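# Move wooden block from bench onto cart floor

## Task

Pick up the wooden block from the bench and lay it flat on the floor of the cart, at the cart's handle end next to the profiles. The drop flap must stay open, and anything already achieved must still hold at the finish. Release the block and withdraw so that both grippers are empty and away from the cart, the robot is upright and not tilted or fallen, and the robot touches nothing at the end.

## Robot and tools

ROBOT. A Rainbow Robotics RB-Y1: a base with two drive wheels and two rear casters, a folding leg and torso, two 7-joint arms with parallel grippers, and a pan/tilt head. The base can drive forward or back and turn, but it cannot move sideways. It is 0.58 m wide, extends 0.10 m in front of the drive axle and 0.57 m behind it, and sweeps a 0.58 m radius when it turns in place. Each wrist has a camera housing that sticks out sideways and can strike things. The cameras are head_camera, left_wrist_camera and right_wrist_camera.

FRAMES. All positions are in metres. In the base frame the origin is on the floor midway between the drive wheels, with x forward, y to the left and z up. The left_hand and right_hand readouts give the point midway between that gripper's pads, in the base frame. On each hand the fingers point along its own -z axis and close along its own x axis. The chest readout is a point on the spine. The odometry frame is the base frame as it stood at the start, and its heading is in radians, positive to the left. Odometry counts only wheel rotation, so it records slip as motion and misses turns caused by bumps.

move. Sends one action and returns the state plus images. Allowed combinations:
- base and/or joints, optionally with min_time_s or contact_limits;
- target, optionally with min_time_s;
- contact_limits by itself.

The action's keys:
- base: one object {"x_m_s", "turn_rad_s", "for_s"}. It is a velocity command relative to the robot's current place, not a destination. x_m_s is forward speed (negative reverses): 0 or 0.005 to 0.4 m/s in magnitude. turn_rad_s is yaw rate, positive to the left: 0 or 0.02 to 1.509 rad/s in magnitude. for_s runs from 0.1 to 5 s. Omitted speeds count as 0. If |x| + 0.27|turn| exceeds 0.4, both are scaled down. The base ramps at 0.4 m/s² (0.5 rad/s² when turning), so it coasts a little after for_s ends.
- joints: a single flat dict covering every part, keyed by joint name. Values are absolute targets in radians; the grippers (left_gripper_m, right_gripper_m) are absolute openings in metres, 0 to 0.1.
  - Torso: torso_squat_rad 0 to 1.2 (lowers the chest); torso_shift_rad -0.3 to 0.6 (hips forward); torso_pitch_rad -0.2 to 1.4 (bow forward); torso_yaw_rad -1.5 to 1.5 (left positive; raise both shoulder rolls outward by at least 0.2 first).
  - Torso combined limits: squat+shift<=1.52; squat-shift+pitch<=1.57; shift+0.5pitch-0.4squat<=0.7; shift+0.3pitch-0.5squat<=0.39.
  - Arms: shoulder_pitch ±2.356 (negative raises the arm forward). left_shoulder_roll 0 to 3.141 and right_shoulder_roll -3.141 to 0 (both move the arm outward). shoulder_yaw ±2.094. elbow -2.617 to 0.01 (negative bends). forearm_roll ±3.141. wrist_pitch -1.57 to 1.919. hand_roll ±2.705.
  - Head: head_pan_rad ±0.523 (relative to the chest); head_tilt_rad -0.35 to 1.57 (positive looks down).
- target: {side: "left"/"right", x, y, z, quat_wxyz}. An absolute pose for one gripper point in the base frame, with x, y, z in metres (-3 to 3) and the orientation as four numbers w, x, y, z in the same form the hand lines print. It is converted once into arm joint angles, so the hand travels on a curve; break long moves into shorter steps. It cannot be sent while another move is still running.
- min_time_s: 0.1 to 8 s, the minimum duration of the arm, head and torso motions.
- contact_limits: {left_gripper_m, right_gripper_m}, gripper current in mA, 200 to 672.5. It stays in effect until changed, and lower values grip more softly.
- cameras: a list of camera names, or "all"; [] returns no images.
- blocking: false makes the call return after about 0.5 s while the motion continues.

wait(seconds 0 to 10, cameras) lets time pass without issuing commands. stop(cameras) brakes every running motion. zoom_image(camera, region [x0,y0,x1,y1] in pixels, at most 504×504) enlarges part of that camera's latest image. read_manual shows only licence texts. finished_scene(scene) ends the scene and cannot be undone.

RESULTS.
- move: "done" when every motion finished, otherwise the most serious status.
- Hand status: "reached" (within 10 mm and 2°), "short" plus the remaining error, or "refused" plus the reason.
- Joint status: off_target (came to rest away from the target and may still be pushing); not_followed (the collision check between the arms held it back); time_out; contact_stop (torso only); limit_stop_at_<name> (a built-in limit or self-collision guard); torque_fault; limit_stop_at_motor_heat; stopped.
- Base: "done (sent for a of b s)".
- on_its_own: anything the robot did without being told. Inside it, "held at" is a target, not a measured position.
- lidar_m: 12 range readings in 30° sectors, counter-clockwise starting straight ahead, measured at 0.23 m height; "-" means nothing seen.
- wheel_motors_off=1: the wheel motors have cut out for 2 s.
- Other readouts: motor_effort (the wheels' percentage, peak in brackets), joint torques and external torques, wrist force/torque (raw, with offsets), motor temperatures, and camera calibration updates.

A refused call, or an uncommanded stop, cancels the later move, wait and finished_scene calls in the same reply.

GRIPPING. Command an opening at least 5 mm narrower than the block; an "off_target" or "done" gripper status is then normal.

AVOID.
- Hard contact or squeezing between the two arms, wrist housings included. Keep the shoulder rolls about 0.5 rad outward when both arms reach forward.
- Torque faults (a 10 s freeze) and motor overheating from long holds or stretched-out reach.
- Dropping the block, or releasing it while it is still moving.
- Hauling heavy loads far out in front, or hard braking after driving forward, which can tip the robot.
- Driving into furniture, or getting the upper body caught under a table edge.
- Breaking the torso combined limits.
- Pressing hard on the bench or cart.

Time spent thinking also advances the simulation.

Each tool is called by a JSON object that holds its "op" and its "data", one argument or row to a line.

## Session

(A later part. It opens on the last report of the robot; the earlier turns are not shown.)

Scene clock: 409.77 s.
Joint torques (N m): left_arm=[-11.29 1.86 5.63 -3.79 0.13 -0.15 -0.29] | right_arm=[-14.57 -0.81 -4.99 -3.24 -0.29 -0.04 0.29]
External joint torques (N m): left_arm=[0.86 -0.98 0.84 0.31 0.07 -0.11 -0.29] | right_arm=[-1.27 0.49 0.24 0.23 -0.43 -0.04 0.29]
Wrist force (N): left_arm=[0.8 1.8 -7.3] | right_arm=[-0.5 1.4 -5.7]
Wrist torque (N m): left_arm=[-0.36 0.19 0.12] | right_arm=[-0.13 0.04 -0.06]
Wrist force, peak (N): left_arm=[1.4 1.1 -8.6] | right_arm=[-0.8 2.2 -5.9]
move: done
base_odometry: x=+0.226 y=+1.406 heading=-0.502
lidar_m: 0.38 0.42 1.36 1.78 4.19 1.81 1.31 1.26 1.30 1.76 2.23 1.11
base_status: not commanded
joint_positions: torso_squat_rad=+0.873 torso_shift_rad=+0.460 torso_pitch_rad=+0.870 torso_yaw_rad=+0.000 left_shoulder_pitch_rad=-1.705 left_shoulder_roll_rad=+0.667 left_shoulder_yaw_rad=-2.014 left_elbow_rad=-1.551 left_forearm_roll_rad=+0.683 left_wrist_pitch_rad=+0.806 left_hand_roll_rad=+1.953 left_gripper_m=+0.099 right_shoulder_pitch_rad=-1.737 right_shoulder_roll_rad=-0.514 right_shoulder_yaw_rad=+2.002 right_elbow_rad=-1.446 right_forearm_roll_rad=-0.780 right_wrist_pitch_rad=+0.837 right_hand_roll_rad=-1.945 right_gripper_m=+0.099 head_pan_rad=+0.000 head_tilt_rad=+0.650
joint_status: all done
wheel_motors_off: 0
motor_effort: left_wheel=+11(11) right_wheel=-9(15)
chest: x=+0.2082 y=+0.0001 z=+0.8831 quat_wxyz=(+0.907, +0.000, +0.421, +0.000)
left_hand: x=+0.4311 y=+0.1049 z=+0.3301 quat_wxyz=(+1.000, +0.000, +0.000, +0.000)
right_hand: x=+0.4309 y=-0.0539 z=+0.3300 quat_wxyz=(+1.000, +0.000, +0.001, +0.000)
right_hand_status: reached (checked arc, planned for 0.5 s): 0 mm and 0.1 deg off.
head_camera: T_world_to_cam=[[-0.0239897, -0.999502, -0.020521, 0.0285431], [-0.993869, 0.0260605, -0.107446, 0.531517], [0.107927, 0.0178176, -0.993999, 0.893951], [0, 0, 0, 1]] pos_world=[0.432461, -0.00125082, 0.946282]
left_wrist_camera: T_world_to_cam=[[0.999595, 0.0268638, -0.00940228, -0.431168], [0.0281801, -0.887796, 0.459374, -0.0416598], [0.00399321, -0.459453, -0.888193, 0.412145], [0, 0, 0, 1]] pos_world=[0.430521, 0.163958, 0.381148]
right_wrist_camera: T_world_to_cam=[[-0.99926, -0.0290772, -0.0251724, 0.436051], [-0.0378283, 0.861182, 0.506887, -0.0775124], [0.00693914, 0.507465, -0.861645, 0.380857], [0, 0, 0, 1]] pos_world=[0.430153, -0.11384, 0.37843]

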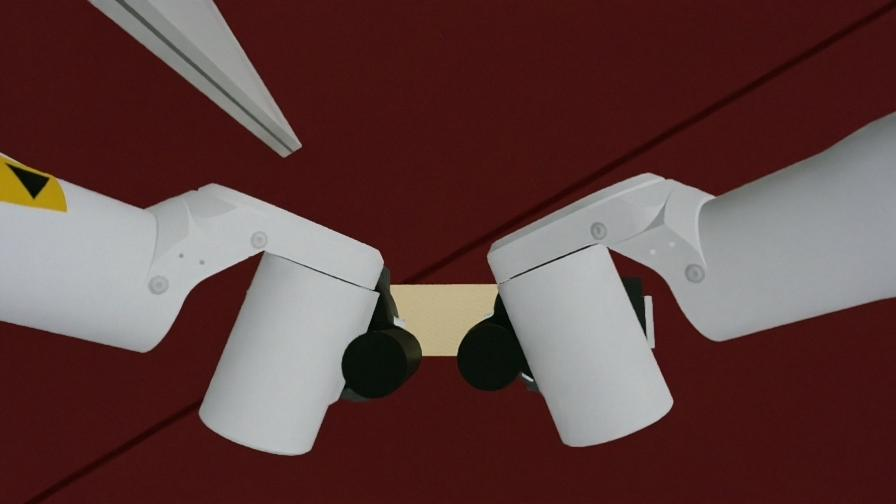

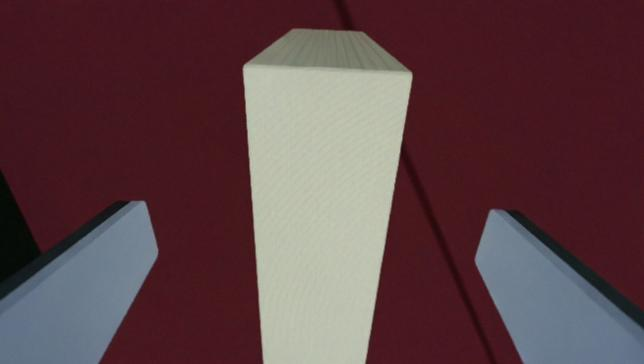

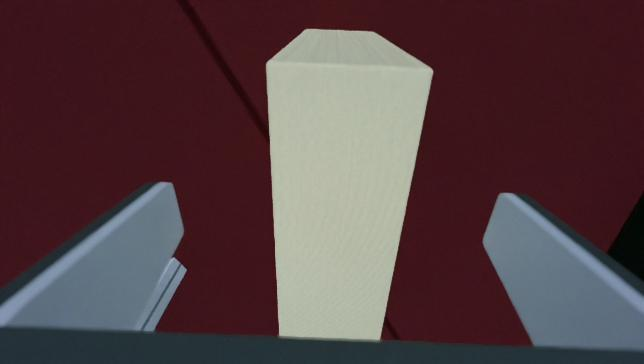

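{"op": "move", "data": {
  "target": {"side":"left","x":0.431,"y":0.109,"z":0.222,"quat_wxyz":[1,0,0,0]},
  "min_time_s": 1.2,
  "cameras": []
}}

{"op": "move", "data": {
  "target": {"side":"right","x":0.427,"y":-0.058,"z":0.222,"quat_wxyz":[1,0,0,0]},
  "min_time_s": 1.2,
  "cameras": ["head_camera","left_wrist_camera","right_wrist_camera"]
}}

Scene clock: 412.87 s.
Joint torques (N m): left_arm=[-10.14 -0.19 2.81 -0.41 -0.15 0.04 0.04] | right_arm=[-13.95 -0.93 -5.16 -3.5 -0.22 -0.05 0.24]
External joint torques (N m): left_arm=[0.32 -0.49 0.36 0.78 -0.16 0.09 0.04] | right_arm=[-0.65 0.38 0.07 -0.04 -0.35 -0.05 0.24]
Wrist force (N): left_arm=[0.9 1.6 -7.7] | right_arm=[-0.2 1.9 -5.6]
Wrist torque (N m): left_arm=[-0.37 0.20 0.13] | right_arm=[-0.20 0.10 -0.07]
Wrist force, peak (N): left_arm=[1.5 2.4 -8.8] | right_arm=[-0.4 1.7 -6.1]
move: done
base_odometry: x=+0.226 y=+1.406 heading=-0.502
lidar_m: 0.39 0.70 1.33 1.78 4.19 1.82 1.32 1.26 1.31 1.77 2.23 1.10
base_status: not commanded
joint_positions: torso_squat_rad=+0.873 torso_shift_rad=+0.460 torso_pitch_rad=+0.870 torso_yaw_rad=+0.000 left_shoulder_pitch_rad=-1.442 left_shoulder_roll_rad=+0.336 left_shoulder_yaw_rad=-2.022 left_elbow_rad=-0.735 left_forearm_roll_rad=+0.923 left_wrist_pitch_rad=+0.457 left_hand_roll_rad=+1.574 left_gripper_m=+0.099 right_shoulder_pitch_rad=-1.737 right_shoulder_roll_rad=-0.514 right_shoulder_yaw_rad=+2.002 right_elbow_rad=-1.446 right_forearm_roll_rad=-0.780 right_wrist_pitch_rad=+0.837 right_hand_roll_rad=-1.945 right_gripper_m=+0.099 head_pan_rad=+0.000 head_tilt_rad=+0.650
joint_status: all done
wheel_motors_off: 0
motor_effort: left_wheel=+11(11) right_wheel=-9(12)
chest: x=+0.2082 y=+0.0001 z=+0.8831 quat_wxyz=(+0.907, +0.000, +0.421, +0.000)
left_hand: x=+0.4309 y=+0.1086 z=+0.2228 quat_wxyz=(+1.000, -0.002, -0.005, +0.001)
left_hand_status: reached (checked arc, planned for 1.2 s): 1 mm and 0.7 deg off.
right_hand: x=+0.4309 y=-0.0539 z=+0.3300 quat_wxyz=(+1.000, +0.000, +0.001, +0.000)

Scene clock: 414.47 s.
Joint torques (N m): left_arm=[-9.99 -0.43 2.96 -0.81 -0.13 -0.11 -0.07] | right_arm=[-11.53 2.6 -3.79 0.15 0.08 0.18 -0.36]
External joint torques (N m): left_arm=[0.47 -0.74 0.5 0.38 -0.15 -0.06 -0.07] | right_arm=[-0.97 0.27 -1.89 0.73 -0.03 0.2 -0.36]
Wrist force (N): left_arm=[1.1 1.6 -8.1] | right_arm=[-0.5 1.4 -5.2]
Wrist torque (N m): left_arm=[-0.36 0.21 0.09] | right_arm=[-0.15 0.03 -0.11]
Wrist force, peak (N): left_arm=[0.5 1.7 -8.8] | right_arm=[-6.9 3.8 -1.8]
move: done
base_odometry: x=+0.226 y=+1.406 heading=-0.502
lidar_m: 0.39 0.70 1.34 1.78 4.19 1.81 1.32 1.25 1.31 1.76 2.22 1.12
base_status: not commanded
joint_positions: torso_squat_rad=+0.873 torso_shift_rad=+0.460 torso_pitch_rad=+0.870 torso_yaw_rad=+0.000 left_shoulder_pitch_rad=-1.443 left_shoulder_roll_rad=+0.336 left_shoulder_yaw_rad=-2.022 left_elbow_rad=-0.735 left_forearm_roll_rad=+0.923 left_wrist_pitch_rad=+0.457 left_hand_roll_rad=+1.574 left_gripper_m=+0.099 right_shoulder_pitch_rad=-1.411 right_shoulder_roll_rad=-0.152 right_shoulder_yaw_rad=+1.973 right_elbow_rad=-0.508 right_forearm_roll_rad=-1.059 right_wrist_pitch_rad=+0.487 right_hand_roll_rad=-1.405 right_gripper_m=+0.099 head_pan_rad=+0.000 head_tilt_rad=+0.650
joint_status: all done
wheel_motors_off: 0
motor_effort: left_wheel=+11(12) right_wheel=-9(12)
chest: x=+0.2082 y=+0.0001 z=+0.8831 quat_wxyz=(+0.907, +0.000, +0.421, +0.000)
left_hand: x=+0.4310 y=+0.1087 z=+0.2228 quat_wxyz=(+1.000, -0.002, -0.006, +0.001)
right_hand: x=+0.4263 y=-0.0581 z=+0.2225 quat_wxyz=(+1.000, +0.003, -0.006, -0.001)
right_hand_status: reached (checked arc, planned for 1.3 s): 1 mm and 0.8 deg off.
head_camera: T_world_to_cam=[[-0.0239897, -0.999502, -0.020521, 0.0285431], [-0.993869, 0.0260605, -0.107446, 0.531517], [0.107927, 0.0178176, -0.993999, 0.893951], [0, 0, 0, 1]] pos_world=[0.432461, -0.00125082, 0.946282]
left_wrist_camera: T_world_to_cam=[[0.999592, 0.0284994, 0.00206956, -0.435008], [0.0242993, -0.885915, 0.463211, 0.0115942], [0.0150347, -0.462972, -0.886245, 0.31381], [0, 0, 0, 1]] pos_world=[0.429831, 0.167954, 0.273643]
right_wrist_camera: T_world_to_cam=[[-0.998899, -0.0273744, -0.0381099, 0.431509], [-0.0430377, 0.858089, 0.511694, -0.0185632], [0.0186944, 0.51277, -0.858322, 0.28502], [0, 0, 0, 1]] pos_world=[0.424907, -0.118409, 0.270583]

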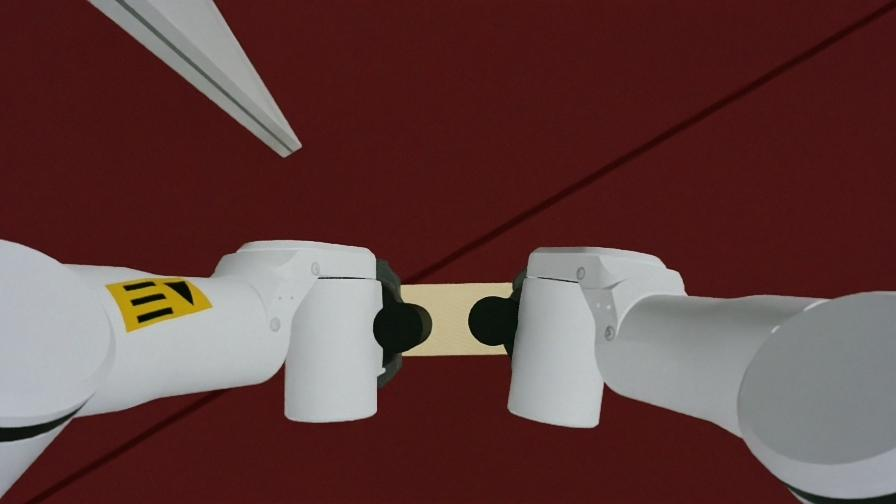

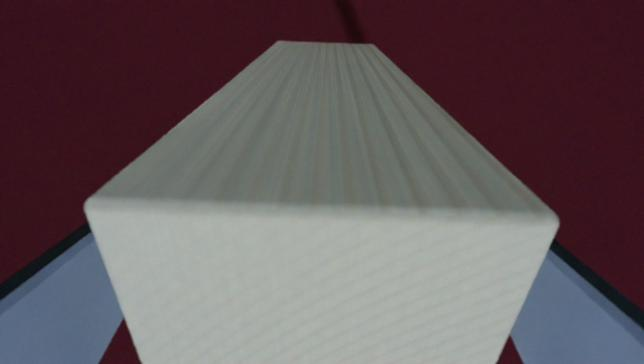

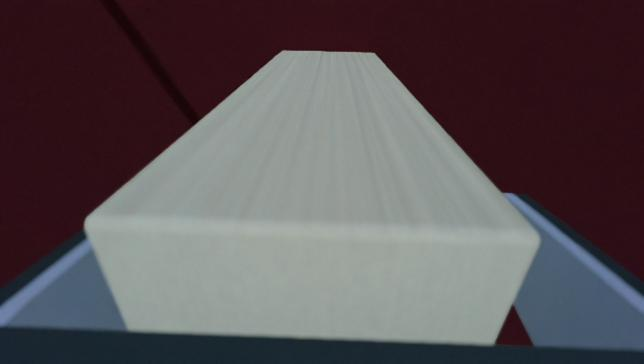

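{"op": "move", "data": {
  "joints": {"torso_squat_rad":0.896},
  "min_time_s": 0.8,
  "cameras": []
}}

{"op": "move", "data": {
  "joints": {"left_gripper_m":0.045,"right_gripper_m":0.045},
  "cameras": ["head_camera","left_wrist_camera"]
}}

Scene clock: 417.20 s.
Joint torques (N m): left_arm=[-9.92 -0.46 3.15 -0.66 -0.16 -0.16 0] | right_arm=[-11.57 2.7 -3.75 0.06 0.1 0.07 -0.32]
External joint torques (N m): left_arm=[0.55 -0.77 0.7 0.53 -0.18 -0.11 0] | right_arm=[-1.01 0.37 -1.84 0.64 -0.01 0.09 -0.32]
Wrist force (N): left_arm=[0.4 2.2 -8.1] | right_arm=[-0.3 2.2 -5.1]
Wrist torque (N m): left_arm=[-0.44 0.14 0.08] | right_arm=[-0.22 0.05 -0.08]
Wrist force, peak (N): left_arm=[0.6 1.8 -8.5] | right_arm=[-0.3 2.0 -6.1]
move: done
base_odometry: x=+0.226 y=+1.406 heading=-0.502
lidar_m: 0.39 0.70 1.35 1.78 4.18 1.80 1.31 1.26 1.32 1.78 2.22 1.12
base_status: not commanded
joint_positions: torso_squat_rad=+0.896 torso_shift_rad=+0.460 torso_pitch_rad=+0.870 torso_yaw_rad=+0.000 left_shoulder_pitch_rad=-1.443 left_shoulder_roll_rad=+0.336 left_shoulder_yaw_rad=-2.022 left_elbow_rad=-0.735 left_forearm_roll_rad=+0.923 left_wrist_pitch_rad=+0.457 left_hand_roll_rad=+1.574 left_gripper_m=+0.099 right_shoulder_pitch_rad=-1.411 right_shoulder_roll_rad=-0.152 right_shoulder_yaw_rad=+1.973 right_elbow_rad=-0.508 right_forearm_roll_rad=-1.059 right_wrist_pitch_rad=+0.487 right_hand_roll_rad=-1.405 right_gripper_m=+0.099 head_pan_rad=+0.000 head_tilt_rad=+0.650
joint_status: all done
wheel_motors_off: 0
motor_effort: left_wheel=+11(11) right_wheel=-10(11)
chest: x=+0.2026 y=+0.0001 z=+0.8719 quat_wxyz=(+0.907, +0.000, +0.421, +0.000)
left_hand: x=+0.4255 y=+0.1087 z=+0.2117 quat_wxyz=(+1.000, -0.002, -0.006, +0.001)
right_hand: x=+0.4208 y=-0.0581 z=+0.2114 quat_wxyz=(+1.000, +0.003, -0.006, -0.001)

Scene clock: 418.33 s.
Joint torques (N m): left_arm=[-10.45 -0.32 3.34 -0.62 0.12 -0.1 0.4] | right_arm=[-7.86 4.24 -3.47 -2.82 -0.59 0.15 -0.24]
External joint torques (N m): left_arm=[0.02 -0.63 0.89 0.57 0.1 -0.05 0.4] | right_arm=[2.73 1.94 -1.56 -2.26 -0.7 0.16 -0.24]
Wrist force (N): left_arm=[-1.2 2.4 -7.9] | right_arm=[5.9 0.4 -8.4]
Wrist torque (N m): left_arm=[-0.62 0.19 -0.68] | right_arm=[-0.01 0.07 0.02]
Wrist force, peak (N): left_arm=[-2.0 2.5 -9.5] | right_arm=[6.5 0.6 -11.3]
move: off_target
base_odometry: x=+0.226 y=+1.406 heading=-0.502
lidar_m: 0.38 0.71 1.34 1.78 4.19 1.81 1.32 1.26 1.31 1.79 2.22 1.11
base_status: not commanded
joint_positions: torso_squat_rad=+0.896 torso_shift_rad=+0.460 torso_pitch_rad=+0.870 torso_yaw_rad=+0.000 left_shoulder_pitch_rad=-1.442 left_shoulder_roll_rad=+0.336 left_shoulder_yaw_rad=-2.022 left_elbow_rad=-0.735 left_forearm_roll_rad=+0.923 left_wrist_pitch_rad=+0.457 left_hand_roll_rad=+1.574 left_gripper_m=+0.075 right_shoulder_pitch_rad=-1.412 right_shoulder_roll_rad=-0.152 right_shoulder_yaw_rad=+1.973 right_elbow_rad=-0.507 right_forearm_roll_rad=-1.059 right_wrist_pitch_rad=+0.487 right_hand_roll_rad=-1.405 right_gripper_m=+0.075 head_pan_rad=+0.000 head_tilt_rad=+0.650
joint_status: left_gripper_m off_target (ended at +0.075, target +0.045); right_gripper_m off_target (ended at +0.075, target +0.045)
wheel_motors_off: 0
motor_effort: left_wheel=+9(11) right_wheel=-11(12)
chest: x=+0.2026 y=+0.0001 z=+0.8719 quat_wxyz=(+0.907, +0.000, +0.421, +0.000)
left_hand: x=+0.4254 y=+0.1087 z=+0.2117 quat_wxyz=(+1.000, -0.002, -0.005, +0.001)
right_hand: x=+0.4219 y=-0.0585 z=+0.2115 quat_wxyz=(+1.000, +0.003, -0.007, -0.001)
head_camera: T_world_to_cam=[[-0.0239875, -0.999502, -0.020523, 0.0281843], [-0.993859, 0.0260603, -0.107545, 0.524946], [0.108026, 0.0178172, -0.993988, 0.883459], [0, 0, 0, 1]] pos_world=[0.426961, -0.00125082, 0.935182]
left_wrist_camera: T_world_to_cam=[[0.999596, 0.0283619, 0.00202994, -0.429258], [0.0241958, -0.885919, 0.463209, 0.0170547], [0.0149358, -0.462973, -0.886247, 0.304059], [0, 0, 0, 1]] pos_world=[0.424131, 0.168054, 0.262443]

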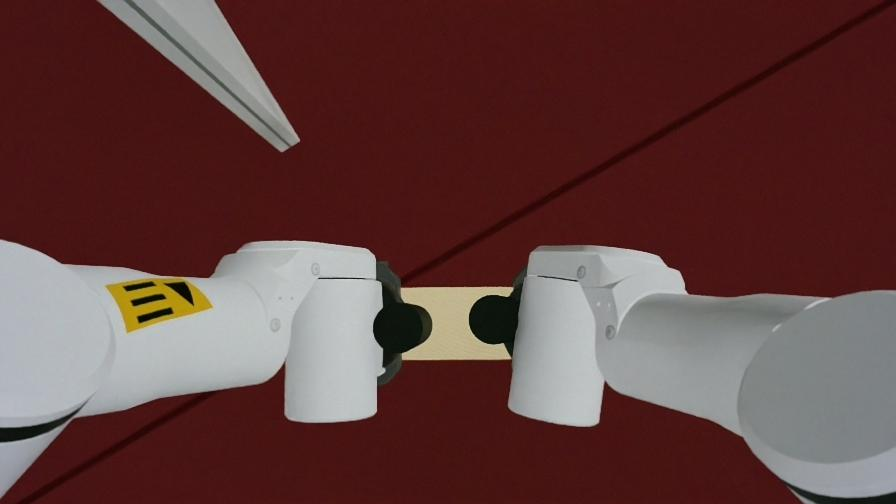

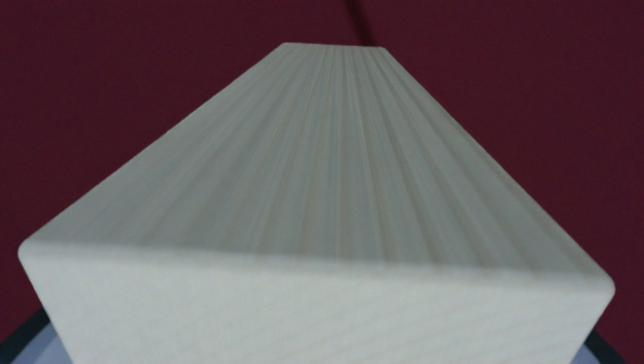

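{"op": "move", "data": {
  "joints": {"left_gripper_m":0.1,"right_gripper_m":0.1},
  "cameras": []
}}

{"op": "move", "data": {
  "target": {"side":"right","x":0.425,"y":-0.058,"z":0.33,"quat_wxyz":[1,0,0,0]},
  "min_time_s": 1.2,
  "cameras": []
}}

{"op": "move", "data": {
  "target": {"side":"right","x":0.40,"y":-0.25,"z":0.40,"quat_wxyz":[1,0,0,0]},
  "cameras": []
}}

{"op": "move", "data": {
  "target": {"side":"left","x":0.4255,"y":0.07,"z":0.212,"quat_wxyz":[1,0,0,0]},
  "min_time_s": 1.0,
  "cameras": []
}}

{"op": "move", "data": {
  "target": {"side":"left","x":0.4255,"y":0.025,"z":0.212,"quat_wxyz":[1,0,0,0]},
  "min_time_s": 1.0,
  "cameras": ["head_camera","left_wrist_camera"]
}}

Scene clock: 425.03 s.
Joint torques (N m): left_arm=[-10.17 -0.34 3.75 -0.7 0.25 -0.15 0.3] | right_arm=[-9.17 4.12 -3.56 -1.15 -0.24 0.08 -0.34]
External joint torques (N m): left_arm=[0.29 -0.65 1.3 0.49 0.23 -0.1 0.3] | right_arm=[1.42 1.8 -1.65 -0.58 -0.35 0.09 -0.34]
Wrist force (N): left_arm=[0.6 1.5 -7.5] | right_arm=[-0.6 1.9 -6.0]
Wrist torque (N m): left_arm=[-0.39 0.20 0.10] | right_arm=[-0.19 0.03 -0.05]
Wrist force, peak (N): left_arm=[-1.7 2.8 -8.7] | right_arm=[6.0 0.2 -9.8]
move: done
base_odometry: x=+0.226 y=+1.406 heading=-0.502
lidar_m: 0.39 0.71 1.34 1.77 4.19 1.81 1.32 1.26 1.30 1.77 2.23 1.10
base_status: not commanded
joint_positions: torso_squat_rad=+0.896 torso_shift_rad=+0.460 torso_pitch_rad=+0.870 torso_yaw_rad=+0.000 left_shoulder_pitch_rad=-1.442 left_shoulder_roll_rad=+0.336 left_shoulder_yaw_rad=-2.022 left_elbow_rad=-0.735 left_forearm_roll_rad=+0.923 left_wrist_pitch_rad=+0.457 left_hand_roll_rad=+1.574 left_gripper_m=+0.099 right_shoulder_pitch_rad=-1.412 right_shoulder_roll_rad=-0.152 right_shoulder_yaw_rad=+1.973 right_elbow_rad=-0.507 right_forearm_roll_rad=-1.059 right_wrist_pitch_rad=+0.487 right_hand_roll_rad=-1.405 right_gripper_m=+0.099 head_pan_rad=+0.000 head_tilt_rad=+0.650
joint_status: all done
wheel_motors_off: 0
motor_effort: left_wheel=+9(10) right_wheel=-11(12)
chest: x=+0.2026 y=+0.0001 z=+0.8719 quat_wxyz=(+0.907, +0.000, +0.421, +0.000)
left_hand: x=+0.4255 y=+0.1087 z=+0.2117 quat_wxyz=(+1.000, -0.002, -0.006, +0.001)
right_hand: x=+0.4215 y=-0.0584 z=+0.2115 quat_wxyz=(+1.000, +0.003, -0.006, -0.001)

Scene clock: 426.70 s.
Joint torques (N m): left_arm=[-9.6 -0.35 3.53 -0.71 0.04 -0.14 0.26] | right_arm=[-13.58 -0.93 -4.41 -4.43 -0.05 0.02 0.25]
External joint torques (N m): left_arm=[0.87 -0.66 1.08 0.47 0.03 -0.09 0.26] | right_arm=[-0.22 0.71 0.98 -0.78 -0.19 0.03 0.25]
Wrist force (N): left_arm=[0.4 2.1 -7.7] | right_arm=[-0.1 1.8 -5.4]
Wrist torque (N m): left_arm=[-0.41 0.18 0.07] | right_arm=[-0.19 0.09 -0.08]
Wrist force, peak (N): left_arm=[1.2 2.2 -8.3] | right_arm=[-4.0 1.9 -8.5]
move: done
base_odometry: x=+0.226 y=+1.406 heading=-0.502
lidar_m: 0.39 0.70 1.34 1.79 4.18 1.81 1.32 1.27 1.30 1.78 2.23 1.11
base_status: not commanded
joint_positions: torso_squat_rad=+0.896 torso_shift_rad=+0.460 torso_pitch_rad=+0.870 torso_yaw_rad=+0.000 left_shoulder_pitch_rad=-1.443 left_shoulder_roll_rad=+0.336 left_shoulder_yaw_rad=-2.022 left_elbow_rad=-0.735 left_forearm_roll_rad=+0.923 left_wrist_pitch_rad=+0.457 left_hand_roll_rad=+1.574 left_gripper_m=+0.099 right_shoulder_pitch_rad=-1.756 right_shoulder_roll_rad=-0.551 right_shoulder_yaw_rad=+1.996 right_elbow_rad=-1.516 right_forearm_roll_rad=-0.771 right_wrist_pitch_rad=+0.864 right_hand_roll_rad=-1.961 right_gripper_m=+0.099 head_pan_rad=+0.000 head_tilt_rad=+0.650
joint_status: all done
wheel_motors_off: 0
motor_effort: left_wheel=+9(12) right_wheel=-11(12)
chest: x=+0.2026 y=+0.0001 z=+0.8719 quat_wxyz=(+0.907, +0.000, +0.421, +0.000)
left_hand: x=+0.4255 y=+0.1087 z=+0.2116 quat_wxyz=(+1.000, -0.002, -0.006, +0.001)
right_hand: x=+0.4251 y=-0.0576 z=+0.3302 quat_wxyz=(+1.000, +0.000, +0.002, +0.000)
right_hand_status: reached (checked arc, planned for 1.3 s): 0 mm and 0.2 deg off.

Scene clock: 428.10 s.
Joint torques (N m): left_arm=[-9.54 -0.53 3.4 -0.7 0.22 -0.17 0.17] | right_arm=[-7.98 -7.6 -2.64 -5.08 -0.02 -0.06 0.07]
External joint torques (N m): left_arm=[0.93 -0.85 0.95 0.49 0.2 -0.12 0.17] | right_arm=[0.44 0.67 0.41 -0.6 -0.15 -0.07 0.07]
Wrist force (N): left_arm=[1.1 1.3 -8.1] | right_arm=[-0.2 1.9 -5.8]
Wrist torque (N m): left_arm=[-0.35 0.27 0.07] | right_arm=[-0.20 0.12 -0.06]
Wrist force, peak (N): left_arm=[0.5 1.8 -8.5] | right_arm=[0.0 2.0 -6.3]
move: done
base_odometry: x=+0.226 y=+1.406 heading=-0.502
lidar_m: 0.39 0.70 1.35 1.78 4.19 1.82 1.32 1.25 1.32 1.76 2.21 1.09
base_status: not commanded
joint_positions: torso_squat_rad=+0.896 torso_shift_rad=+0.460 torso_pitch_rad=+0.870 torso_yaw_rad=+0.000 left_shoulder_pitch_rad=-1.443 left_shoulder_roll_rad=+0.336 left_shoulder_yaw_rad=-2.022 left_elbow_rad=-0.735 left_forearm_roll_rad=+0.923 left_wrist_pitch_rad=+0.457 left_hand_roll_rad=+1.574 left_gripper_m=+0.099 right_shoulder_pitch_rad=-1.719 right_shoulder_roll_rad=-1.262 right_shoulder_yaw_rad=+2.094 right_elbow_rad=-2.074 right_forearm_roll_rad=-0.413 right_wrist_pitch_rad=+0.793 right_hand_roll_rad=-1.949 right_gripper_m=+0.099 head_pan_rad=+0.000 head_tilt_rad=+0.650
joint_status: all done
wheel_motors_off: 0
motor_effort: left_wheel=+11(12) right_wheel=-10(13)
chest: x=+0.2026 y=+0.0001 z=+0.8719 quat_wxyz=(+0.907, +0.000, +0.421, +0.000)
left_hand: x=+0.4255 y=+0.1087 z=+0.2116 quat_wxyz=(+1.000, -0.002, -0.006, +0.001)
right_hand: x=+0.4001 y=-0.2500 z=+0.4000 quat_wxyz=(+1.000, +0.000, +0.000, +0.000)
right_hand_status: reached (checked arc, planned for 1.0 s): 0 mm and 0.0 deg off.

Scene clock: 429.43 s.
Joint torques (N m): left_arm=[-8.99 -2.84 4.49 -0.14 0.19 0.05 -0.24] | right_arm=[-8.32 -7.86 -3.03 -4.99 -0.19 0.03 0.2]
External joint torques (N m): left_arm=[1.7 -1.01 2.27 0.75 0.17 0.1 -0.24] | right_arm=[0.09 0.41 0.02 -0.52 -0.32 0.03 0.2]
Wrist force (N): left_arm=[0.8 1.5 -8.0] | right_arm=[-0.6 1.7 -5.8]
Wrist torque (N m): left_arm=[-0.37 0.21 0.12] | right_arm=[-0.17 0.05 -0.10]
Wrist force, peak (N): left_arm=[1.2 2.2 -8.5] | right_arm=[-0.3 2.3 -5.8]
move: done
base_odometry: x=+0.226 y=+1.406 heading=-0.502
lidar_m: 0.39 0.41 1.34 1.78 4.19 1.81 1.33 1.26 1.31 1.78 2.23 1.09
base_status: not commanded
joint_positions: torso_squat_rad=+0.896 torso_shift_rad=+0.460 torso_pitch_rad=+0.870 torso_yaw_rad=+0.000 left_shoulder_pitch_rad=-1.429 left_shoulder_roll_rad=+0.198 left_shoulder_yaw_rad=-1.986 left_elbow_rad=-0.563 left_forearm_roll_rad=+1.065 left_wrist_pitch_rad=+0.487 left_hand_roll_rad=+1.415 left_gripper_m=+0.099 right_shoulder_pitch_rad=-1.719 right_shoulder_roll_rad=-1.262 right_shoulder_yaw_rad=+2.094 right_elbow_rad=-2.074 right_forearm_roll_rad=-0.413 right_wrist_pitch_rad=+0.793 right_hand_roll_rad=-1.949 right_gripper_m=+0.099 head_pan_rad=+0.000 head_tilt_rad=+0.650
joint_status: all done
wheel_motors_off: 0
motor_effort: left_wheel=+10(11) right_wheel=-9(11)
chest: x=+0.2026 y=+0.0001 z=+0.8719 quat_wxyz=(+0.907, +0.000, +0.421, +0.000)
left_hand: x=+0.4254 y=+0.0700 z=+0.2123 quat_wxyz=(+1.000, -0.001, -0.002, +0.000)
left_hand_status: reached (checked arc, planned for 1.0 s): 0 mm and 0.3 deg off.
right_hand: x=+0.4001 y=-0.2500 z=+0.4000 quat_wxyz=(+1.000, +0.000, +0.000, +0.000)

Scene clock: 430.77 s.
Joint torques (N m): left_arm=[-8.89 -4.73 3.14 0.25 0.21 -0.6 -0.14] | right_arm=[-8.38 -7.88 -2.79 -4.88 -0.1 -0.04 0.09]
External joint torques (N m): left_arm=[1.27 -0.07 1.9 0.65 0.2 -0.43 -0.14] | right_arm=[0.03 0.39 0.26 -0.4 -0.22 -0.04 0.09]
Wrist force (N): left_arm=[0.9 1.7 -8.1] | right_arm=[-0.8 2.3 -5.1]
Wrist torque (N m): left_arm=[-0.35 0.20 0.12] | right_arm=[-0.23 0.03 -0.06]
Wrist force, peak (N): left_arm=[6.3 5.7 -7.7] | right_arm=[0.0 1.8 -6.2]
move: short
base_odometry: x=+0.226 y=+1.406 heading=-0.502
lidar_m: 0.39 0.42 1.35 1.78 4.19 1.80 1.32 1.26 1.32 1.77 2.22 1.09
base_status: not commanded
joint_positions: torso_squat_rad=+0.896 torso_shift_rad=+0.460 torso_pitch_rad=+0.870 torso_yaw_rad=+0.000 left_shoulder_pitch_rad=-1.367 left_shoulder_roll_rad=+0.009 left_shoulder_yaw_rad=-1.916 left_elbow_rad=-0.267 left_forearm_roll_rad=+1.161 left_wrist_pitch_rad=+0.428 left_hand_roll_rad=+1.216 left_gripper_m=+0.099 right_shoulder_pitch_rad=-1.719 right_shoulder_roll_rad=-1.262 right_shoulder_yaw_rad=+2.094 right_elbow_rad=-2.074 right_forearm_roll_rad=-0.413 right_wrist_pitch_rad=+0.793 right_hand_roll_rad=-1.949 right_gripper_m=+0.099 head_pan_rad=+0.000 head_tilt_rad=+0.650
joint_status: all done
wheel_motors_off: 0
motor_effort: left_wheel=+9(11) right_wheel=-11(11)
chest: x=+0.2026 y=+0.0001 z=+0.8719 quat_wxyz=(+0.907, +0.000, +0.421, +0.000)
left_hand: x=+0.4251 y=+0.0254 z=+0.2134 quat_wxyz=(+0.999, -0.026, -0.021, +0.000)
left_hand_status: short (checked arc, as near as the solve gets, planned for 1.0 s): 2 mm and 3.8 deg off. The place is met; only the turn is off.
right_hand: x=+0.4001 y=-0.2499 z=+0.4000 quat_wxyz=(+1.000, +0.000, +0.000, +0.000)
head_camera: T_world_to_cam=[[-0.0239897, -0.999502, -0.020521, 0.0281813], [-0.993869, 0.0260605, -0.107446, 0.524847], [0.107927, 0.0178176, -0.993999, 0.883412], [0, 0, 0, 1]] pos_world=[0.426961, -0.00125082, 0.935082]
left_wrist_camera: T_world_to_cam=[[0.999112, 0.0271539, 0.0322188, -0.432854], [0.00717629, -0.86314, 0.504914, -0.0598374], [0.0415197, -0.504235, -0.862568, 0.251709], [0, 0, 0, 1]] pos_world=[0.422448, 0.087026, 0.261275]

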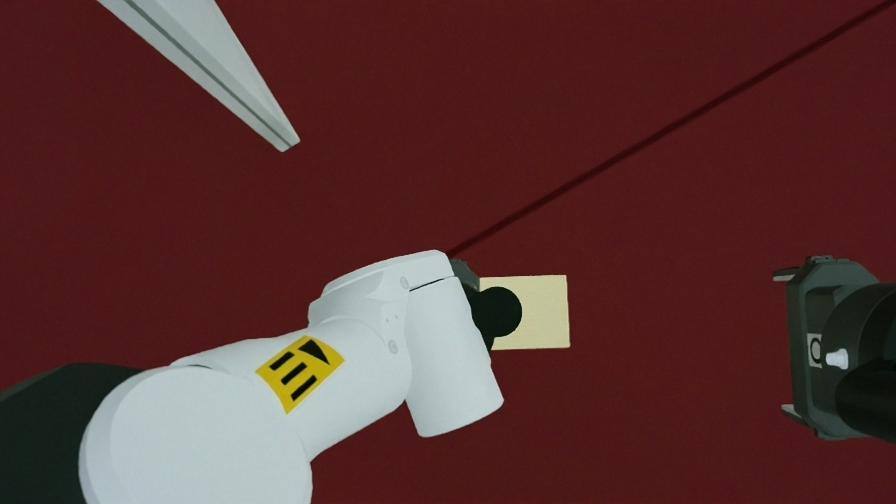

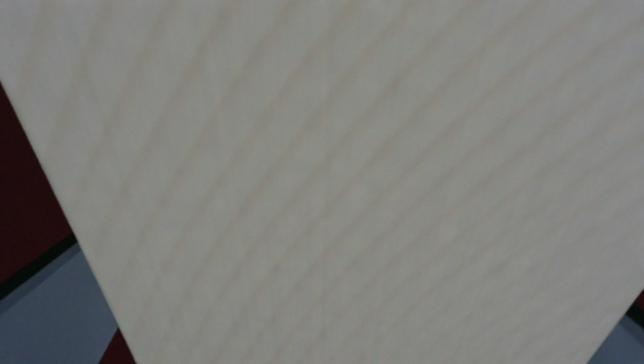

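{"op": "move", "data": {
  "joints": {"left_gripper_m":0.04},
  "cameras": []
}}

{"op": "move", "data": {
  "joints": {"torso_squat_rad":0.8},
  "min_time_s": 1.5,
  "cameras": ["head_camera","left_wrist_camera","right_wrist_camera"]
}}

Scene clock: 432.90 s.
Joint torques (N m): left_arm=[-6.42 -5.4 2.82 -1.29 0.28 0.01 -0.19] | right_arm=[-8.05 -7.87 -2.85 -4.94 0 0.08 0.15]
External joint torques (N m): left_arm=[3.75 -0.75 1.58 -0.89 0.28 0.19 -0.19] | right_arm=[0.37 0.4 0.21 -0.46 -0.13 0.08 0.15]
Wrist force (N): left_arm=[5.8 1.1 -7.2] | right_arm=[0.1 2.0 -5.5]
Wrist torque (N m): left_arm=[-0.41 -0.10 0.20] | right_arm=[-0.18 0.11 -0.05]
Wrist force, peak (N): left_arm=[5.8 1.1 -9.4] | right_arm=[-0.1 2.0 -6.0]
move: off_target
base_odometry: x=+0.226 y=+1.406 heading=-0.502
lidar_m: 0.39 0.40 1.34 1.78 4.18 1.80 1.30 1.26 1.32 1.77 2.23 1.08
base_status: not commanded
joint_positions: torso_squat_rad=+0.896 torso_shift_rad=+0.460 torso_pitch_rad=+0.870 torso_yaw_rad=+0.000 left_shoulder_pitch_rad=-1.368 left_shoulder_roll_rad=+0.009 left_shoulder_yaw_rad=-1.916 left_elbow_rad=-0.267 left_forearm_roll_rad=+1.161 left_wrist_pitch_rad=+0.428 left_hand_roll_rad=+1.216 left_gripper_m=+0.074 right_shoulder_pitch_rad=-1.719 right_shoulder_roll_rad=-1.262 right_shoulder_yaw_rad=+2.094 right_elbow_rad=-2.074 right_forearm_roll_rad=-0.413 right_wrist_pitch_rad=+0.793 right_hand_roll_rad=-1.949 right_gripper_m=+0.099 head_pan_rad=+0.000 head_tilt_rad=+0.650
joint_status: left_gripper_m off_target (ended at +0.074, target +0.040)
wheel_motors_off: 0
motor_effort: left_wheel=+9(10) right_wheel=-11(12)
chest: x=+0.2026 y=+0.0001 z=+0.8719 quat_wxyz=(+0.907, +0.000, +0.421, +0.000)
left_hand: x=+0.4257 y=+0.0255 z=+0.2135 quat_wxyz=(+0.999, -0.026, -0.022, +0.000)
right_hand: x=+0.4001 y=-0.2499 z=+0.4000 quat_wxyz=(+1.000, +0.000, +0.000, +0.000)

Scene clock: 434.70 s.
Joint torques (N m): left_arm=[-12.68 -6.58 2.82 -1.19 0.11 -0.52 -0.22] | right_arm=[-8.19 -8.01 -2.84 -4.83 -0.09 0 0.19]
External joint torques (N m): left_arm=[-2.57 -1.92 1.58 -0.78 0.1 -0.34 -0.22] | right_arm=[0.21 0.26 0.21 -0.35 -0.21 0 0.19]
Wrist force (N): left_arm=[-0.4 2.8 -29.6] | right_arm=[0.0 2.1 -5.7]
Wrist torque (N m): left_arm=[-0.31 0.17 0.12] | right_arm=[-0.20 0.10 -0.07]
Wrist force, peak (N): left_arm=[-0.6 3.5 -30.5] | right_arm=[0.1 2.0 -5.9]
move: done
base_odometry: x=+0.226 y=+1.406 heading=-0.502
lidar_m: 0.39 0.41 1.34 1.79 4.19 1.82 1.32 1.26 1.31 1.78 2.22 1.11
base_status: not commanded
joint_positions: torso_squat_rad=+0.800 torso_shift_rad=+0.460 torso_pitch_rad=+0.871 torso_yaw_rad=+0.000 left_shoulder_pitch_rad=-1.366 left_shoulder_roll_rad=+0.010 left_shoulder_yaw_rad=-1.916 left_elbow_rad=-0.267 left_forearm_roll_rad=+1.161 left_wrist_pitch_rad=+0.428 left_hand_roll_rad=+1.216 left_gripper_m=+0.074 right_shoulder_pitch_rad=-1.719 right_shoulder_roll_rad=-1.262 right_shoulder_yaw_rad=+2.094 right_elbow_rad=-2.074 right_forearm_roll_rad=-0.413 right_wrist_pitch_rad=+0.793 right_hand_roll_rad=-1.949 right_gripper_m=+0.099 head_pan_rad=+0.000 head_tilt_rad=+0.650
joint_status: all done
wheel_motors_off: 0
motor_effort: left_wheel=+10(11) right_wheel=-10(11)
chest: x=+0.2253 y=+0.0001 z=+0.9168 quat_wxyz=(+0.907, +0.000, +0.422, +0.000)
left_hand: x=+0.4469 y=+0.0261 z=+0.2579 quat_wxyz=(+0.999, -0.025, -0.021, +0.000)
right_hand: x=+0.4224 y=-0.2499 z=+0.4447 quat_wxyz=(+1.000, +0.000, +0.000, +0.000)
head_camera: T_world_to_cam=[[-0.0240058, -0.999502, -0.0205007, 0.0296306], [-0.993956, 0.0260599, -0.106645, 0.551467], [0.107126, 0.0178167, -0.994086, 0.925842], [0, 0, 0, 1]] pos_world=[0.449663, -0.00125082, 0.979785]
left_wrist_camera: T_world_to_cam=[[0.999136, 0.0277423, 0.0309429, -0.455757], [0.00836577, -0.863585, 0.504133, -0.0821951], [0.0407077, -0.503439, -0.863071, 0.289936], [0, 0, 0, 1]] pos_world=[0.444248, 0.087626, 0.305775]
right_wrist_camera: T_world_to_cam=[[-0.999253, -0.0289812, -0.0255526, 0.424961], [-0.0379342, 0.861482, 0.506369, 0.0332488], [0.00733799, 0.50696, -0.861938, 0.579168], [0, 0, 0, 1]] pos_world=[0.421655, -0.309942, 0.493229]

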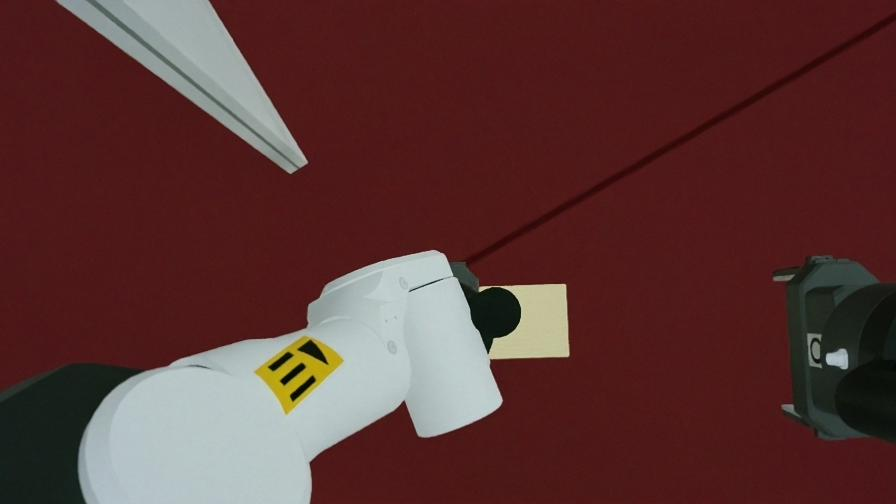

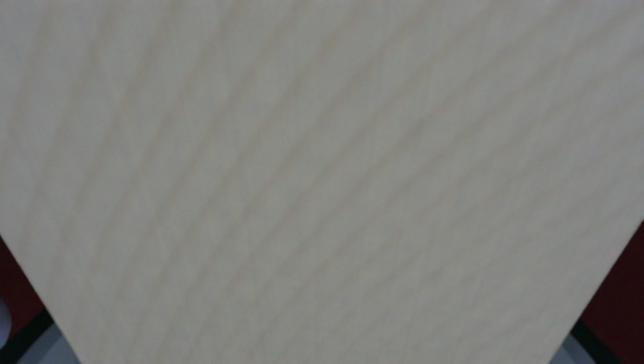

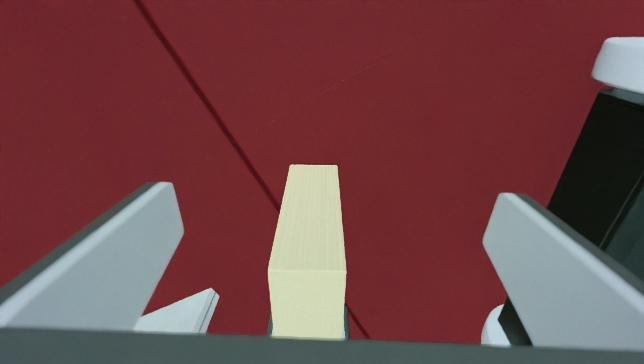

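{"op": "move", "data": {
  "joints": {"torso_squat_rad":0.5,"torso_shift_rad":0.3},
  "min_time_s": 2,
  "cameras": []
}}

{"op": "move", "data": {
  "target": {"side":"left","x":0.44,"y":0.025,"z":0.58,"quat_wxyz":[1,0,0,0]},
  "min_time_s": 1.5,
  "cameras": ["head_camera"]
}}

{"op": "move", "data": {
  "target": {"side":"left","x":0.42,"y":0.03,"z":0.75,"quat_wxyz":[1,0,0,0]},
  "min_time_s": 1.5,
  "cameras": ["head_camera"]
}}

Scene clock: 439.13 s.
Joint torques (N m): left_arm=[-13.2 -6.91 3.12 -1.36 0.07 -0.49 -0.2] | right_arm=[-8.21 -7.66 -3.05 -4.96 -0.16 -0.02 0.15]
External joint torques (N m): left_arm=[-3.08 -2.25 1.89 -0.96 0.06 -0.32 -0.2] | right_arm=[0.19 0.62 0 -0.47 -0.29 -0.03 0.15]
Wrist force (N): left_arm=[-0.1 3.0 -29.6] | right_arm=[-0.6 1.5 -5.6]
Wrist torque (N m): left_arm=[-0.37 0.18 0.12] | right_arm=[-0.15 0.05 -0.07]
Wrist force, peak (N): left_arm=[0.1 3.4 -30.8] | right_arm=[-0.5 1.9 -6.1]
move: done
base_odometry: x=+0.226 y=+1.406 heading=-0.502
lidar_m: 0.35 0.38 1.35 1.78 4.19 1.81 1.33 1.26 1.31 1.78 2.22 1.12
base_status: not commanded
joint_positions: torso_squat_rad=+0.500 torso_shift_rad=+0.300 torso_pitch_rad=+0.871 torso_yaw_rad=+0.000 left_shoulder_pitch_rad=-1.366 left_shoulder_roll_rad=+0.010 left_shoulder_yaw_rad=-1.916 left_elbow_rad=-0.267 left_forearm_roll_rad=+1.161 left_wrist_pitch_rad=+0.428 left_hand_roll_rad=+1.216 left_gripper_m=+0.074 right_shoulder_pitch_rad=-1.719 right_shoulder_roll_rad=-1.262 right_shoulder_yaw_rad=+2.094 right_elbow_rad=-2.074 right_forearm_roll_rad=-0.413 right_wrist_pitch_rad=+0.793 right_hand_roll_rad=-1.949 right_gripper_m=+0.099 head_pan_rad=+0.000 head_tilt_rad=+0.650
joint_status: all done
wheel_motors_off: 0
motor_effort: left_wheel=+11(11) right_wheel=-10(12)
chest: x=+0.1903 y=+0.0001 z=+1.0667 quat_wxyz=(+0.907, +0.000, +0.422, +0.000)
left_hand: x=+0.4120 y=+0.0261 z=+0.4078 quat_wxyz=(+0.999, -0.025, -0.021, +0.000)
right_hand: x=+0.3875 y=-0.2499 z=+0.5947 quat_wxyz=(+1.000, +0.000, +0.000, +0.000)

Scene clock: 441.17 s.
Joint torques (N m): left_arm=[-17.03 -0.67 12.4 -7.27 0.25 -0.4 -0.24] | right_arm=[-8.2 -7.92 -2.81 -4.77 -0.12 0 0.17]
External joint torques (N m): left_arm=[-2.25 -2.16 5.42 -3.23 0.18 -0.36 -0.24] | right_arm=[0.21 0.35 0.24 -0.29 -0.25 0 0.17]
Wrist force (N): left_arm=[1.9 0.9 -29.9] | right_arm=[-0.2 1.6 -5.4]
Wrist torque (N m): left_arm=[-0.30 0.19 0.08] | right_arm=[-0.15 0.10 -0.09]
Wrist force, peak (N): left_arm=[-8.6 -2.5 -31.4] | right_arm=[0.2 2.0 -6.0]
move: done
base_odometry: x=+0.226 y=+1.406 heading=-0.502
lidar_m: 1.17 0.70 1.33 1.79 4.19 1.80 1.31 1.26 1.30 1.77 2.23 1.08
base_status: not commanded
joint_positions: torso_squat_rad=+0.500 torso_shift_rad=+0.300 torso_pitch_rad=+0.871 torso_yaw_rad=+0.000 left_shoulder_pitch_rad=-1.852 left_shoulder_roll_rad=+0.581 left_shoulder_yaw_rad=-1.863 left_elbow_rad=-1.627 left_forearm_roll_rad=+0.902 left_wrist_pitch_rad=+1.011 left_hand_roll_rad=+1.875 left_gripper_m=+0.074 right_shoulder_pitch_rad=-1.719 right_shoulder_roll_rad=-1.262 right_shoulder_yaw_rad=+2.094 right_elbow_rad=-2.074 right_forearm_roll_rad=-0.413 right_wrist_pitch_rad=+0.793 right_hand_roll_rad=-1.949 right_gripper_m=+0.099 head_pan_rad=+0.000 head_tilt_rad=+0.650
joint_status: all done
wheel_motors_off: 0
motor_effort: left_wheel=+9(11) right_wheel=-12(14)
chest: x=+0.1903 y=+0.0001 z=+1.0667 quat_wxyz=(+0.907, +0.000, +0.422, +0.000)
left_hand: x=+0.4396 y=+0.0252 z=+0.5800 quat_wxyz=(+1.000, +0.000, +0.004, +0.000)
left_hand_status: reached (checked arc, planned for 1.7 s): 0 mm and 0.4 deg off.
right_hand: x=+0.3875 y=-0.2499 z=+0.5947 quat_wxyz=(+1.000, +0.000, +0.000, +0.000)
head_camera: T_world_to_cam=[[-0.0240011, -0.999502, -0.0205085, 0.0318723], [-0.993933, 0.0260599, -0.106852, 0.532899], [0.107333, 0.0178195, -0.994063, 1.07859], [0, 0, 0, 1]] pos_world=[0.414663, -0.00125083, 1.12978]

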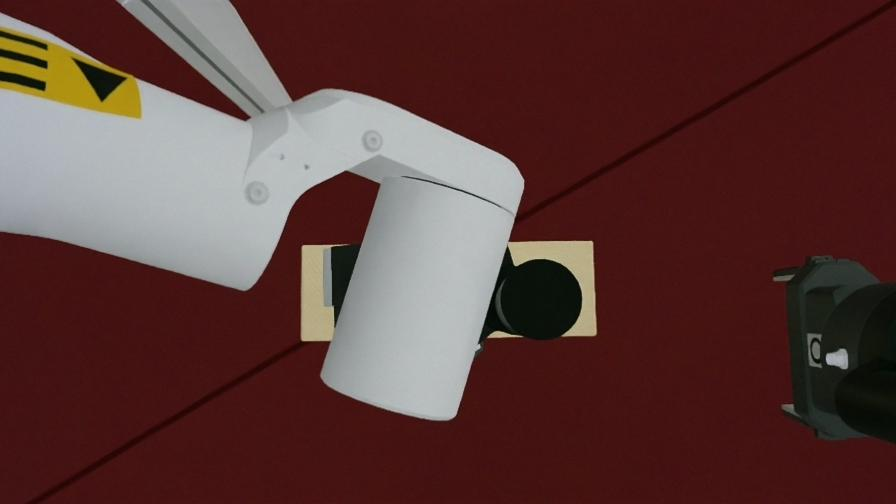

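Scene clock: 443.00 s.
Joint torques (N m): left_arm=[-17.78 1.63 14.69 -5.86 0.22 -0.29 0.11] | right_arm=[-8.13 -7.9 -2.82 -4.8 0 0.1 0.09]
External joint torques (N m): left_arm=[-2.96 -1.22 6.51 -2.48 0.13 -0.25 0.11] | right_arm=[0.27 0.37 0.22 -0.32 -0.13 0.1 0.09]
Wrist force (N): left_arm=[0.8 1.2 -30.5] | right_arm=[-0.9 1.9 -5.7]
Wrist torque (N m): left_arm=[-0.39 0.20 0.13] | right_arm=[-0.20 0.06 -0.08]
Wrist force, peak (N): left_arm=[-1.3 0.5 -32.1] | right_arm=[0.1 2.3 -5.9]
move: done
base_odometry: x=+0.226 y=+1.406 heading=-0.502
lidar_m: 1.17 0.71 1.34 1.80 4.18 1.81 1.33 1.25 1.31 1.76 2.22 1.10
base_status: not commanded
joint_positions: torso_squat_rad=+0.500 torso_shift_rad=+0.300 torso_pitch_rad=+0.871 torso_yaw_rad=+0.000 left_shoulder_pitch_rad=-2.162 left_shoulder_roll_rad=+0.787 left_shoulder_yaw_rad=-1.711 left_elbow_rad=-2.234 left_forearm_roll_rad=+1.126 left_wrist_pitch_rad=+1.322 left_hand_roll_rad=+2.102 left_gripper_m=+0.074 right_shoulder_pitch_rad=-1.719 right_shoulder_roll_rad=-1.262 right_shoulder_yaw_rad=+2.094 right_elbow_rad=-2.074 right_forearm_roll_rad=-0.413 right_wrist_pitch_rad=+0.793 right_hand_roll_rad=-1.949 right_gripper_m=+0.099 head_pan_rad=+0.000 head_tilt_rad=+0.650
joint_status: all done
wheel_motors_off: 0
motor_effort: left_wheel=+10(11) right_wheel=-10(13)
chest: x=+0.1904 y=+0.0001 z=+1.0667 quat_wxyz=(+0.907, +0.000, +0.422, +0.000)
left_hand: x=+0.4198 y=+0.0305 z=+0.7485 quat_wxyz=(+1.000, +0.001, +0.000, +0.000)
left_hand_status: reached (checked arc, planned for 1.5 s): 2 mm and 0.1 deg off.
right_hand: x=+0.3875 y=-0.2499 z=+0.5946 quat_wxyz=(+1.000, +0.000, +0.000, +0.000)
head_camera: T_world_to_cam=[[-0.0240034, -0.999502, -0.0205064, 0.0318689], [-0.993944, 0.0260601, -0.106753, 0.532781], [0.107234, 0.0178198, -0.994074, 1.07855], [0, 0, 0, 1]] pos_world=[0.414663, -0.00125083, 1.12968]

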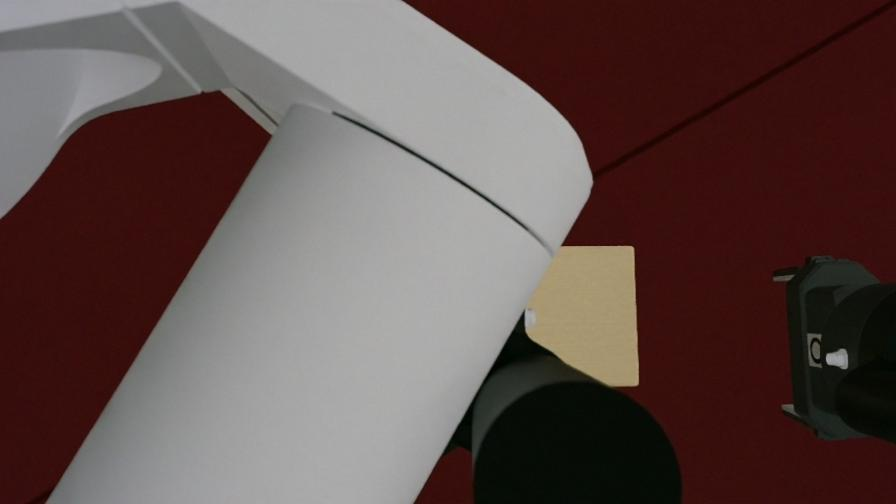

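{"op": "move", "data": {
  "base": {"x_m_s": -0.15, "for_s": 1.2},
  "cameras": []
}}

{"op": "move", "data": {
  "joints": {"torso_squat_rad":0.2,"torso_shift_rad":0.2,"torso_pitch_rad":0.6},
  "min_time_s": 2.5,
  "cameras": []
}}

{"op": "move", "data": {
  "target": {"side":"left","x":0.42,"y":0.05,"z":0.96,"quat_wxyz":[1,0,0,0]},
  "min_time_s": 1.5,
  "cameras": ["head_camera"]
}}

Scene clock: 450.80 s.
Joint torques (N m): left_arm=[-17.79 1.91 14.42 -5.12 0.15 -0.04 0.09] | right_arm=[-8.24 -7.87 -2.52 -4.96 -0.09 0.01 0.27]
External joint torques (N m): left_arm=[-2.98 -0.94 6.24 -1.74 0.06 0 0.09] | right_arm=[0.16 0.4 0.53 -0.48 -0.22 0.01 0.27]
Wrist force (N): left_arm=[0.9 0.2 -29.9] | right_arm=[0.3 1.7 -5.7]
Wrist torque (N m): left_arm=[-0.28 0.17 0.15] | right_arm=[-0.14 0.17 -0.09]
Wrist force, peak (N): left_arm=[1.9 1.7 -30.9] | right_arm=[0.2 2.2 -6.2]
move: done
base_odometry: x=+0.068 y=+1.493 heading=-0.501
lidar_m: 1.32 0.88 1.50 2.07 4.10 1.58 1.16 1.11 1.15 1.55 4.07 1.27
base_status: done (sent for 1.2 of 1.2 s)
joint_positions: torso_squat_rad=+0.500 torso_shift_rad=+0.300 torso_pitch_rad=+0.871 torso_yaw_rad=+0.000 left_shoulder_pitch_rad=-2.162 left_shoulder_roll_rad=+0.787 left_shoulder_yaw_rad=-1.711 left_elbow_rad=-2.235 left_forearm_roll_rad=+1.126 left_wrist_pitch_rad=+1.322 left_hand_roll_rad=+2.102 left_gripper_m=+0.074 right_shoulder_pitch_rad=-1.719 right_shoulder_roll_rad=-1.262 right_shoulder_yaw_rad=+2.094 right_elbow_rad=-2.074 right_forearm_roll_rad=-0.413 right_wrist_pitch_rad=+0.793 right_hand_roll_rad=-1.949 right_gripper_m=+0.099 head_pan_rad=+0.000 head_tilt_rad=+0.650
joint_status: not commanded
wheel_motors_off: 0
motor_effort: left_wheel=+11(27) right_wheel=-15(32)
chest: x=+0.1903 y=+0.0001 z=+1.0667 quat_wxyz=(+0.907, +0.000, +0.422, +0.000)
left_hand: x=+0.4197 y=+0.0304 z=+0.7486 quat_wxyz=(+1.000, +0.001, +0.000, +0.000)
right_hand: x=+0.3875 y=-0.2499 z=+0.5947 quat_wxyz=(+1.000, +0.000, +0.000, +0.000)

Scene clock: 453.60 s.
Joint torques (N m): left_arm=[-20.06 4.42 14.83 -1.31 -1.7 0.85 0.25] | right_arm=[-11.92 -7.4 -4.79 -2.85 0.22 0.17 0.23]
External joint torques (N m): left_arm=[-3.91 -0.24 6.2 -0.37 -1.35 0.62 0.26] | right_arm=[0.21 0.47 0.4 -0.28 -0.23 -0.02 0.22]
Wrist force (N): left_arm=[-6.7 0.9 -28.3] | right_arm=[-1.2 1.6 -5.0]
Wrist torque (N m): left_arm=[-0.41 0.61 0.10] | right_arm=[-0.15 0.08 -0.09]
Wrist force, peak (N): left_arm=[-0.6 0.5 -30.3] | right_arm=[-1.4 2.2 -5.9]
move: done
base_odometry: x=+0.068 y=+1.493 heading=-0.501
lidar_m: 1.31 0.87 1.51 2.06 4.09 1.57 1.16 1.10 1.14 1.55 4.06 1.27
base_status: not commanded
joint_positions: torso_squat_rad=+0.200 torso_shift_rad=+0.200 torso_pitch_rad=+0.601 torso_yaw_rad=+0.000 left_shoulder_pitch_rad=-2.161 left_shoulder_roll_rad=+0.787 left_shoulder_yaw_rad=-1.711 left_elbow_rad=-2.235 left_forearm_roll_rad=+1.126 left_wrist_pitch_rad=+1.321 left_hand_roll_rad=+2.102 left_gripper_m=+0.074 right_shoulder_pitch_rad=-1.719 right_shoulder_roll_rad=-1.262 right_shoulder_yaw_rad=+2.094 right_elbow_rad=-2.074 right_forearm_roll_rad=-0.413 right_wrist_pitch_rad=+0.793 right_hand_roll_rad=-1.949 right_gripper_m=+0.099 head_pan_rad=+0.000 head_tilt_rad=+0.650
joint_status: all done
wheel_motors_off: 0
motor_effort: left_wheel=+11(13) right_wheel=-12(16)
chest: x=+0.0834 y=+0.0001 z=+1.2081 quat_wxyz=(+0.955, +0.000, +0.296, +0.000)
left_hand: x=+0.3890 y=+0.0304 z=+0.9625 quat_wxyz=(+0.991, +0.001, -0.134, +0.000)
right_hand: x=+0.3992 y=-0.2499 z=+0.8057 quat_wxyz=(+0.991, +0.000, -0.134, +0.000)

Scene clock: 455.43 s.
Joint torques (N m): left_arm=[-22.03 6.1 17.29 0.64 0.29 -0.15 -0.22] | right_arm=[-12.16 -7.47 -4.61 -2.91 0.3 0.33 0.2]
External joint torques (N m): left_arm=[-3.97 0.78 7.78 0.69 0.23 -0.11 -0.22] | right_arm=[-0.03 0.39 0.59 -0.34 -0.14 0.14 0.19]
Wrist force (N): left_arm=[0.7 0.9 -29.5] | right_arm=[-2.0 1.9 -4.8]
Wrist torque (N m): left_arm=[-0.42 0.08 0.07] | right_arm=[-0.19 -0.03 -0.13]
Wrist force, peak (N): left_arm=[-1.0 -0.5 -30.4] | right_arm=[-2.4 1.9 -5.7]
move: done
base_odometry: x=+0.068 y=+1.493 heading=-0.501
lidar_m: 1.31 0.87 1.50 2.06 4.10 1.59 1.16 1.10 1.16 1.57 4.06 1.27
base_status: not commanded
joint_positions: torso_squat_rad=+0.200 torso_shift_rad=+0.200 torso_pitch_rad=+0.601 torso_yaw_rad=+0.000 left_shoulder_pitch_rad=-2.131 left_shoulder_roll_rad=+0.905 left_shoulder_yaw_rad=-1.671 left_elbow_rad=-1.966 left_forearm_roll_rad=+1.510 left_wrist_pitch_rad=+1.185 left_hand_roll_rad=+1.610 left_gripper_m=+0.074 right_shoulder_pitch_rad=-1.719 right_shoulder_roll_rad=-1.262 right_shoulder_yaw_rad=+2.094 right_elbow_rad=-2.074 right_forearm_roll_rad=-0.413 right_wrist_pitch_rad=+0.793 right_hand_roll_rad=-1.949 right_gripper_m=+0.099 head_pan_rad=+0.000 head_tilt_rad=+0.650
joint_status: all done
wheel_motors_off: 0
motor_effort: left_wheel=+12(13) right_wheel=-15(15)
chest: x=+0.0834 y=+0.0001 z=+1.2081 quat_wxyz=(+0.955, +0.000, +0.296, +0.000)
left_hand: x=+0.4192 y=+0.0504 z=+0.9593 quat_wxyz=(+1.000, +0.000, +0.000, +0.000)
left_hand_status: reached (checked arc, planned for 1.5 s): 1 mm and 0.0 deg off.
right_hand: x=+0.3992 y=-0.2499 z=+0.8057 quat_wxyz=(+0.991, +0.000, -0.134, +0.000)
head_camera: T_world_to_cam=[[-0.017573, -0.999504, -0.0261309, 0.0385377], [-0.929459, 0.0259627, -0.36801, 0.751833], [0.368506, 0.0178206, -0.929454, 1.13072], [0, 0, 0, 1]] pos_world=[0.282798, -0.00115112, 1.32864]

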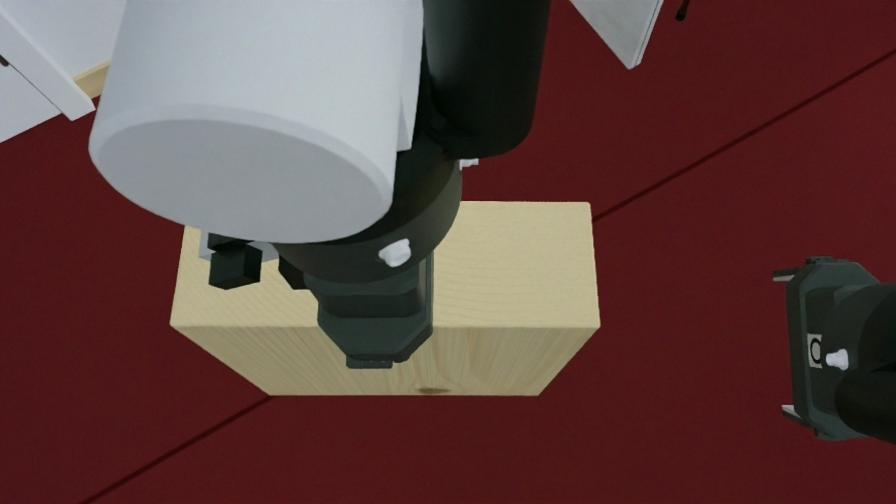

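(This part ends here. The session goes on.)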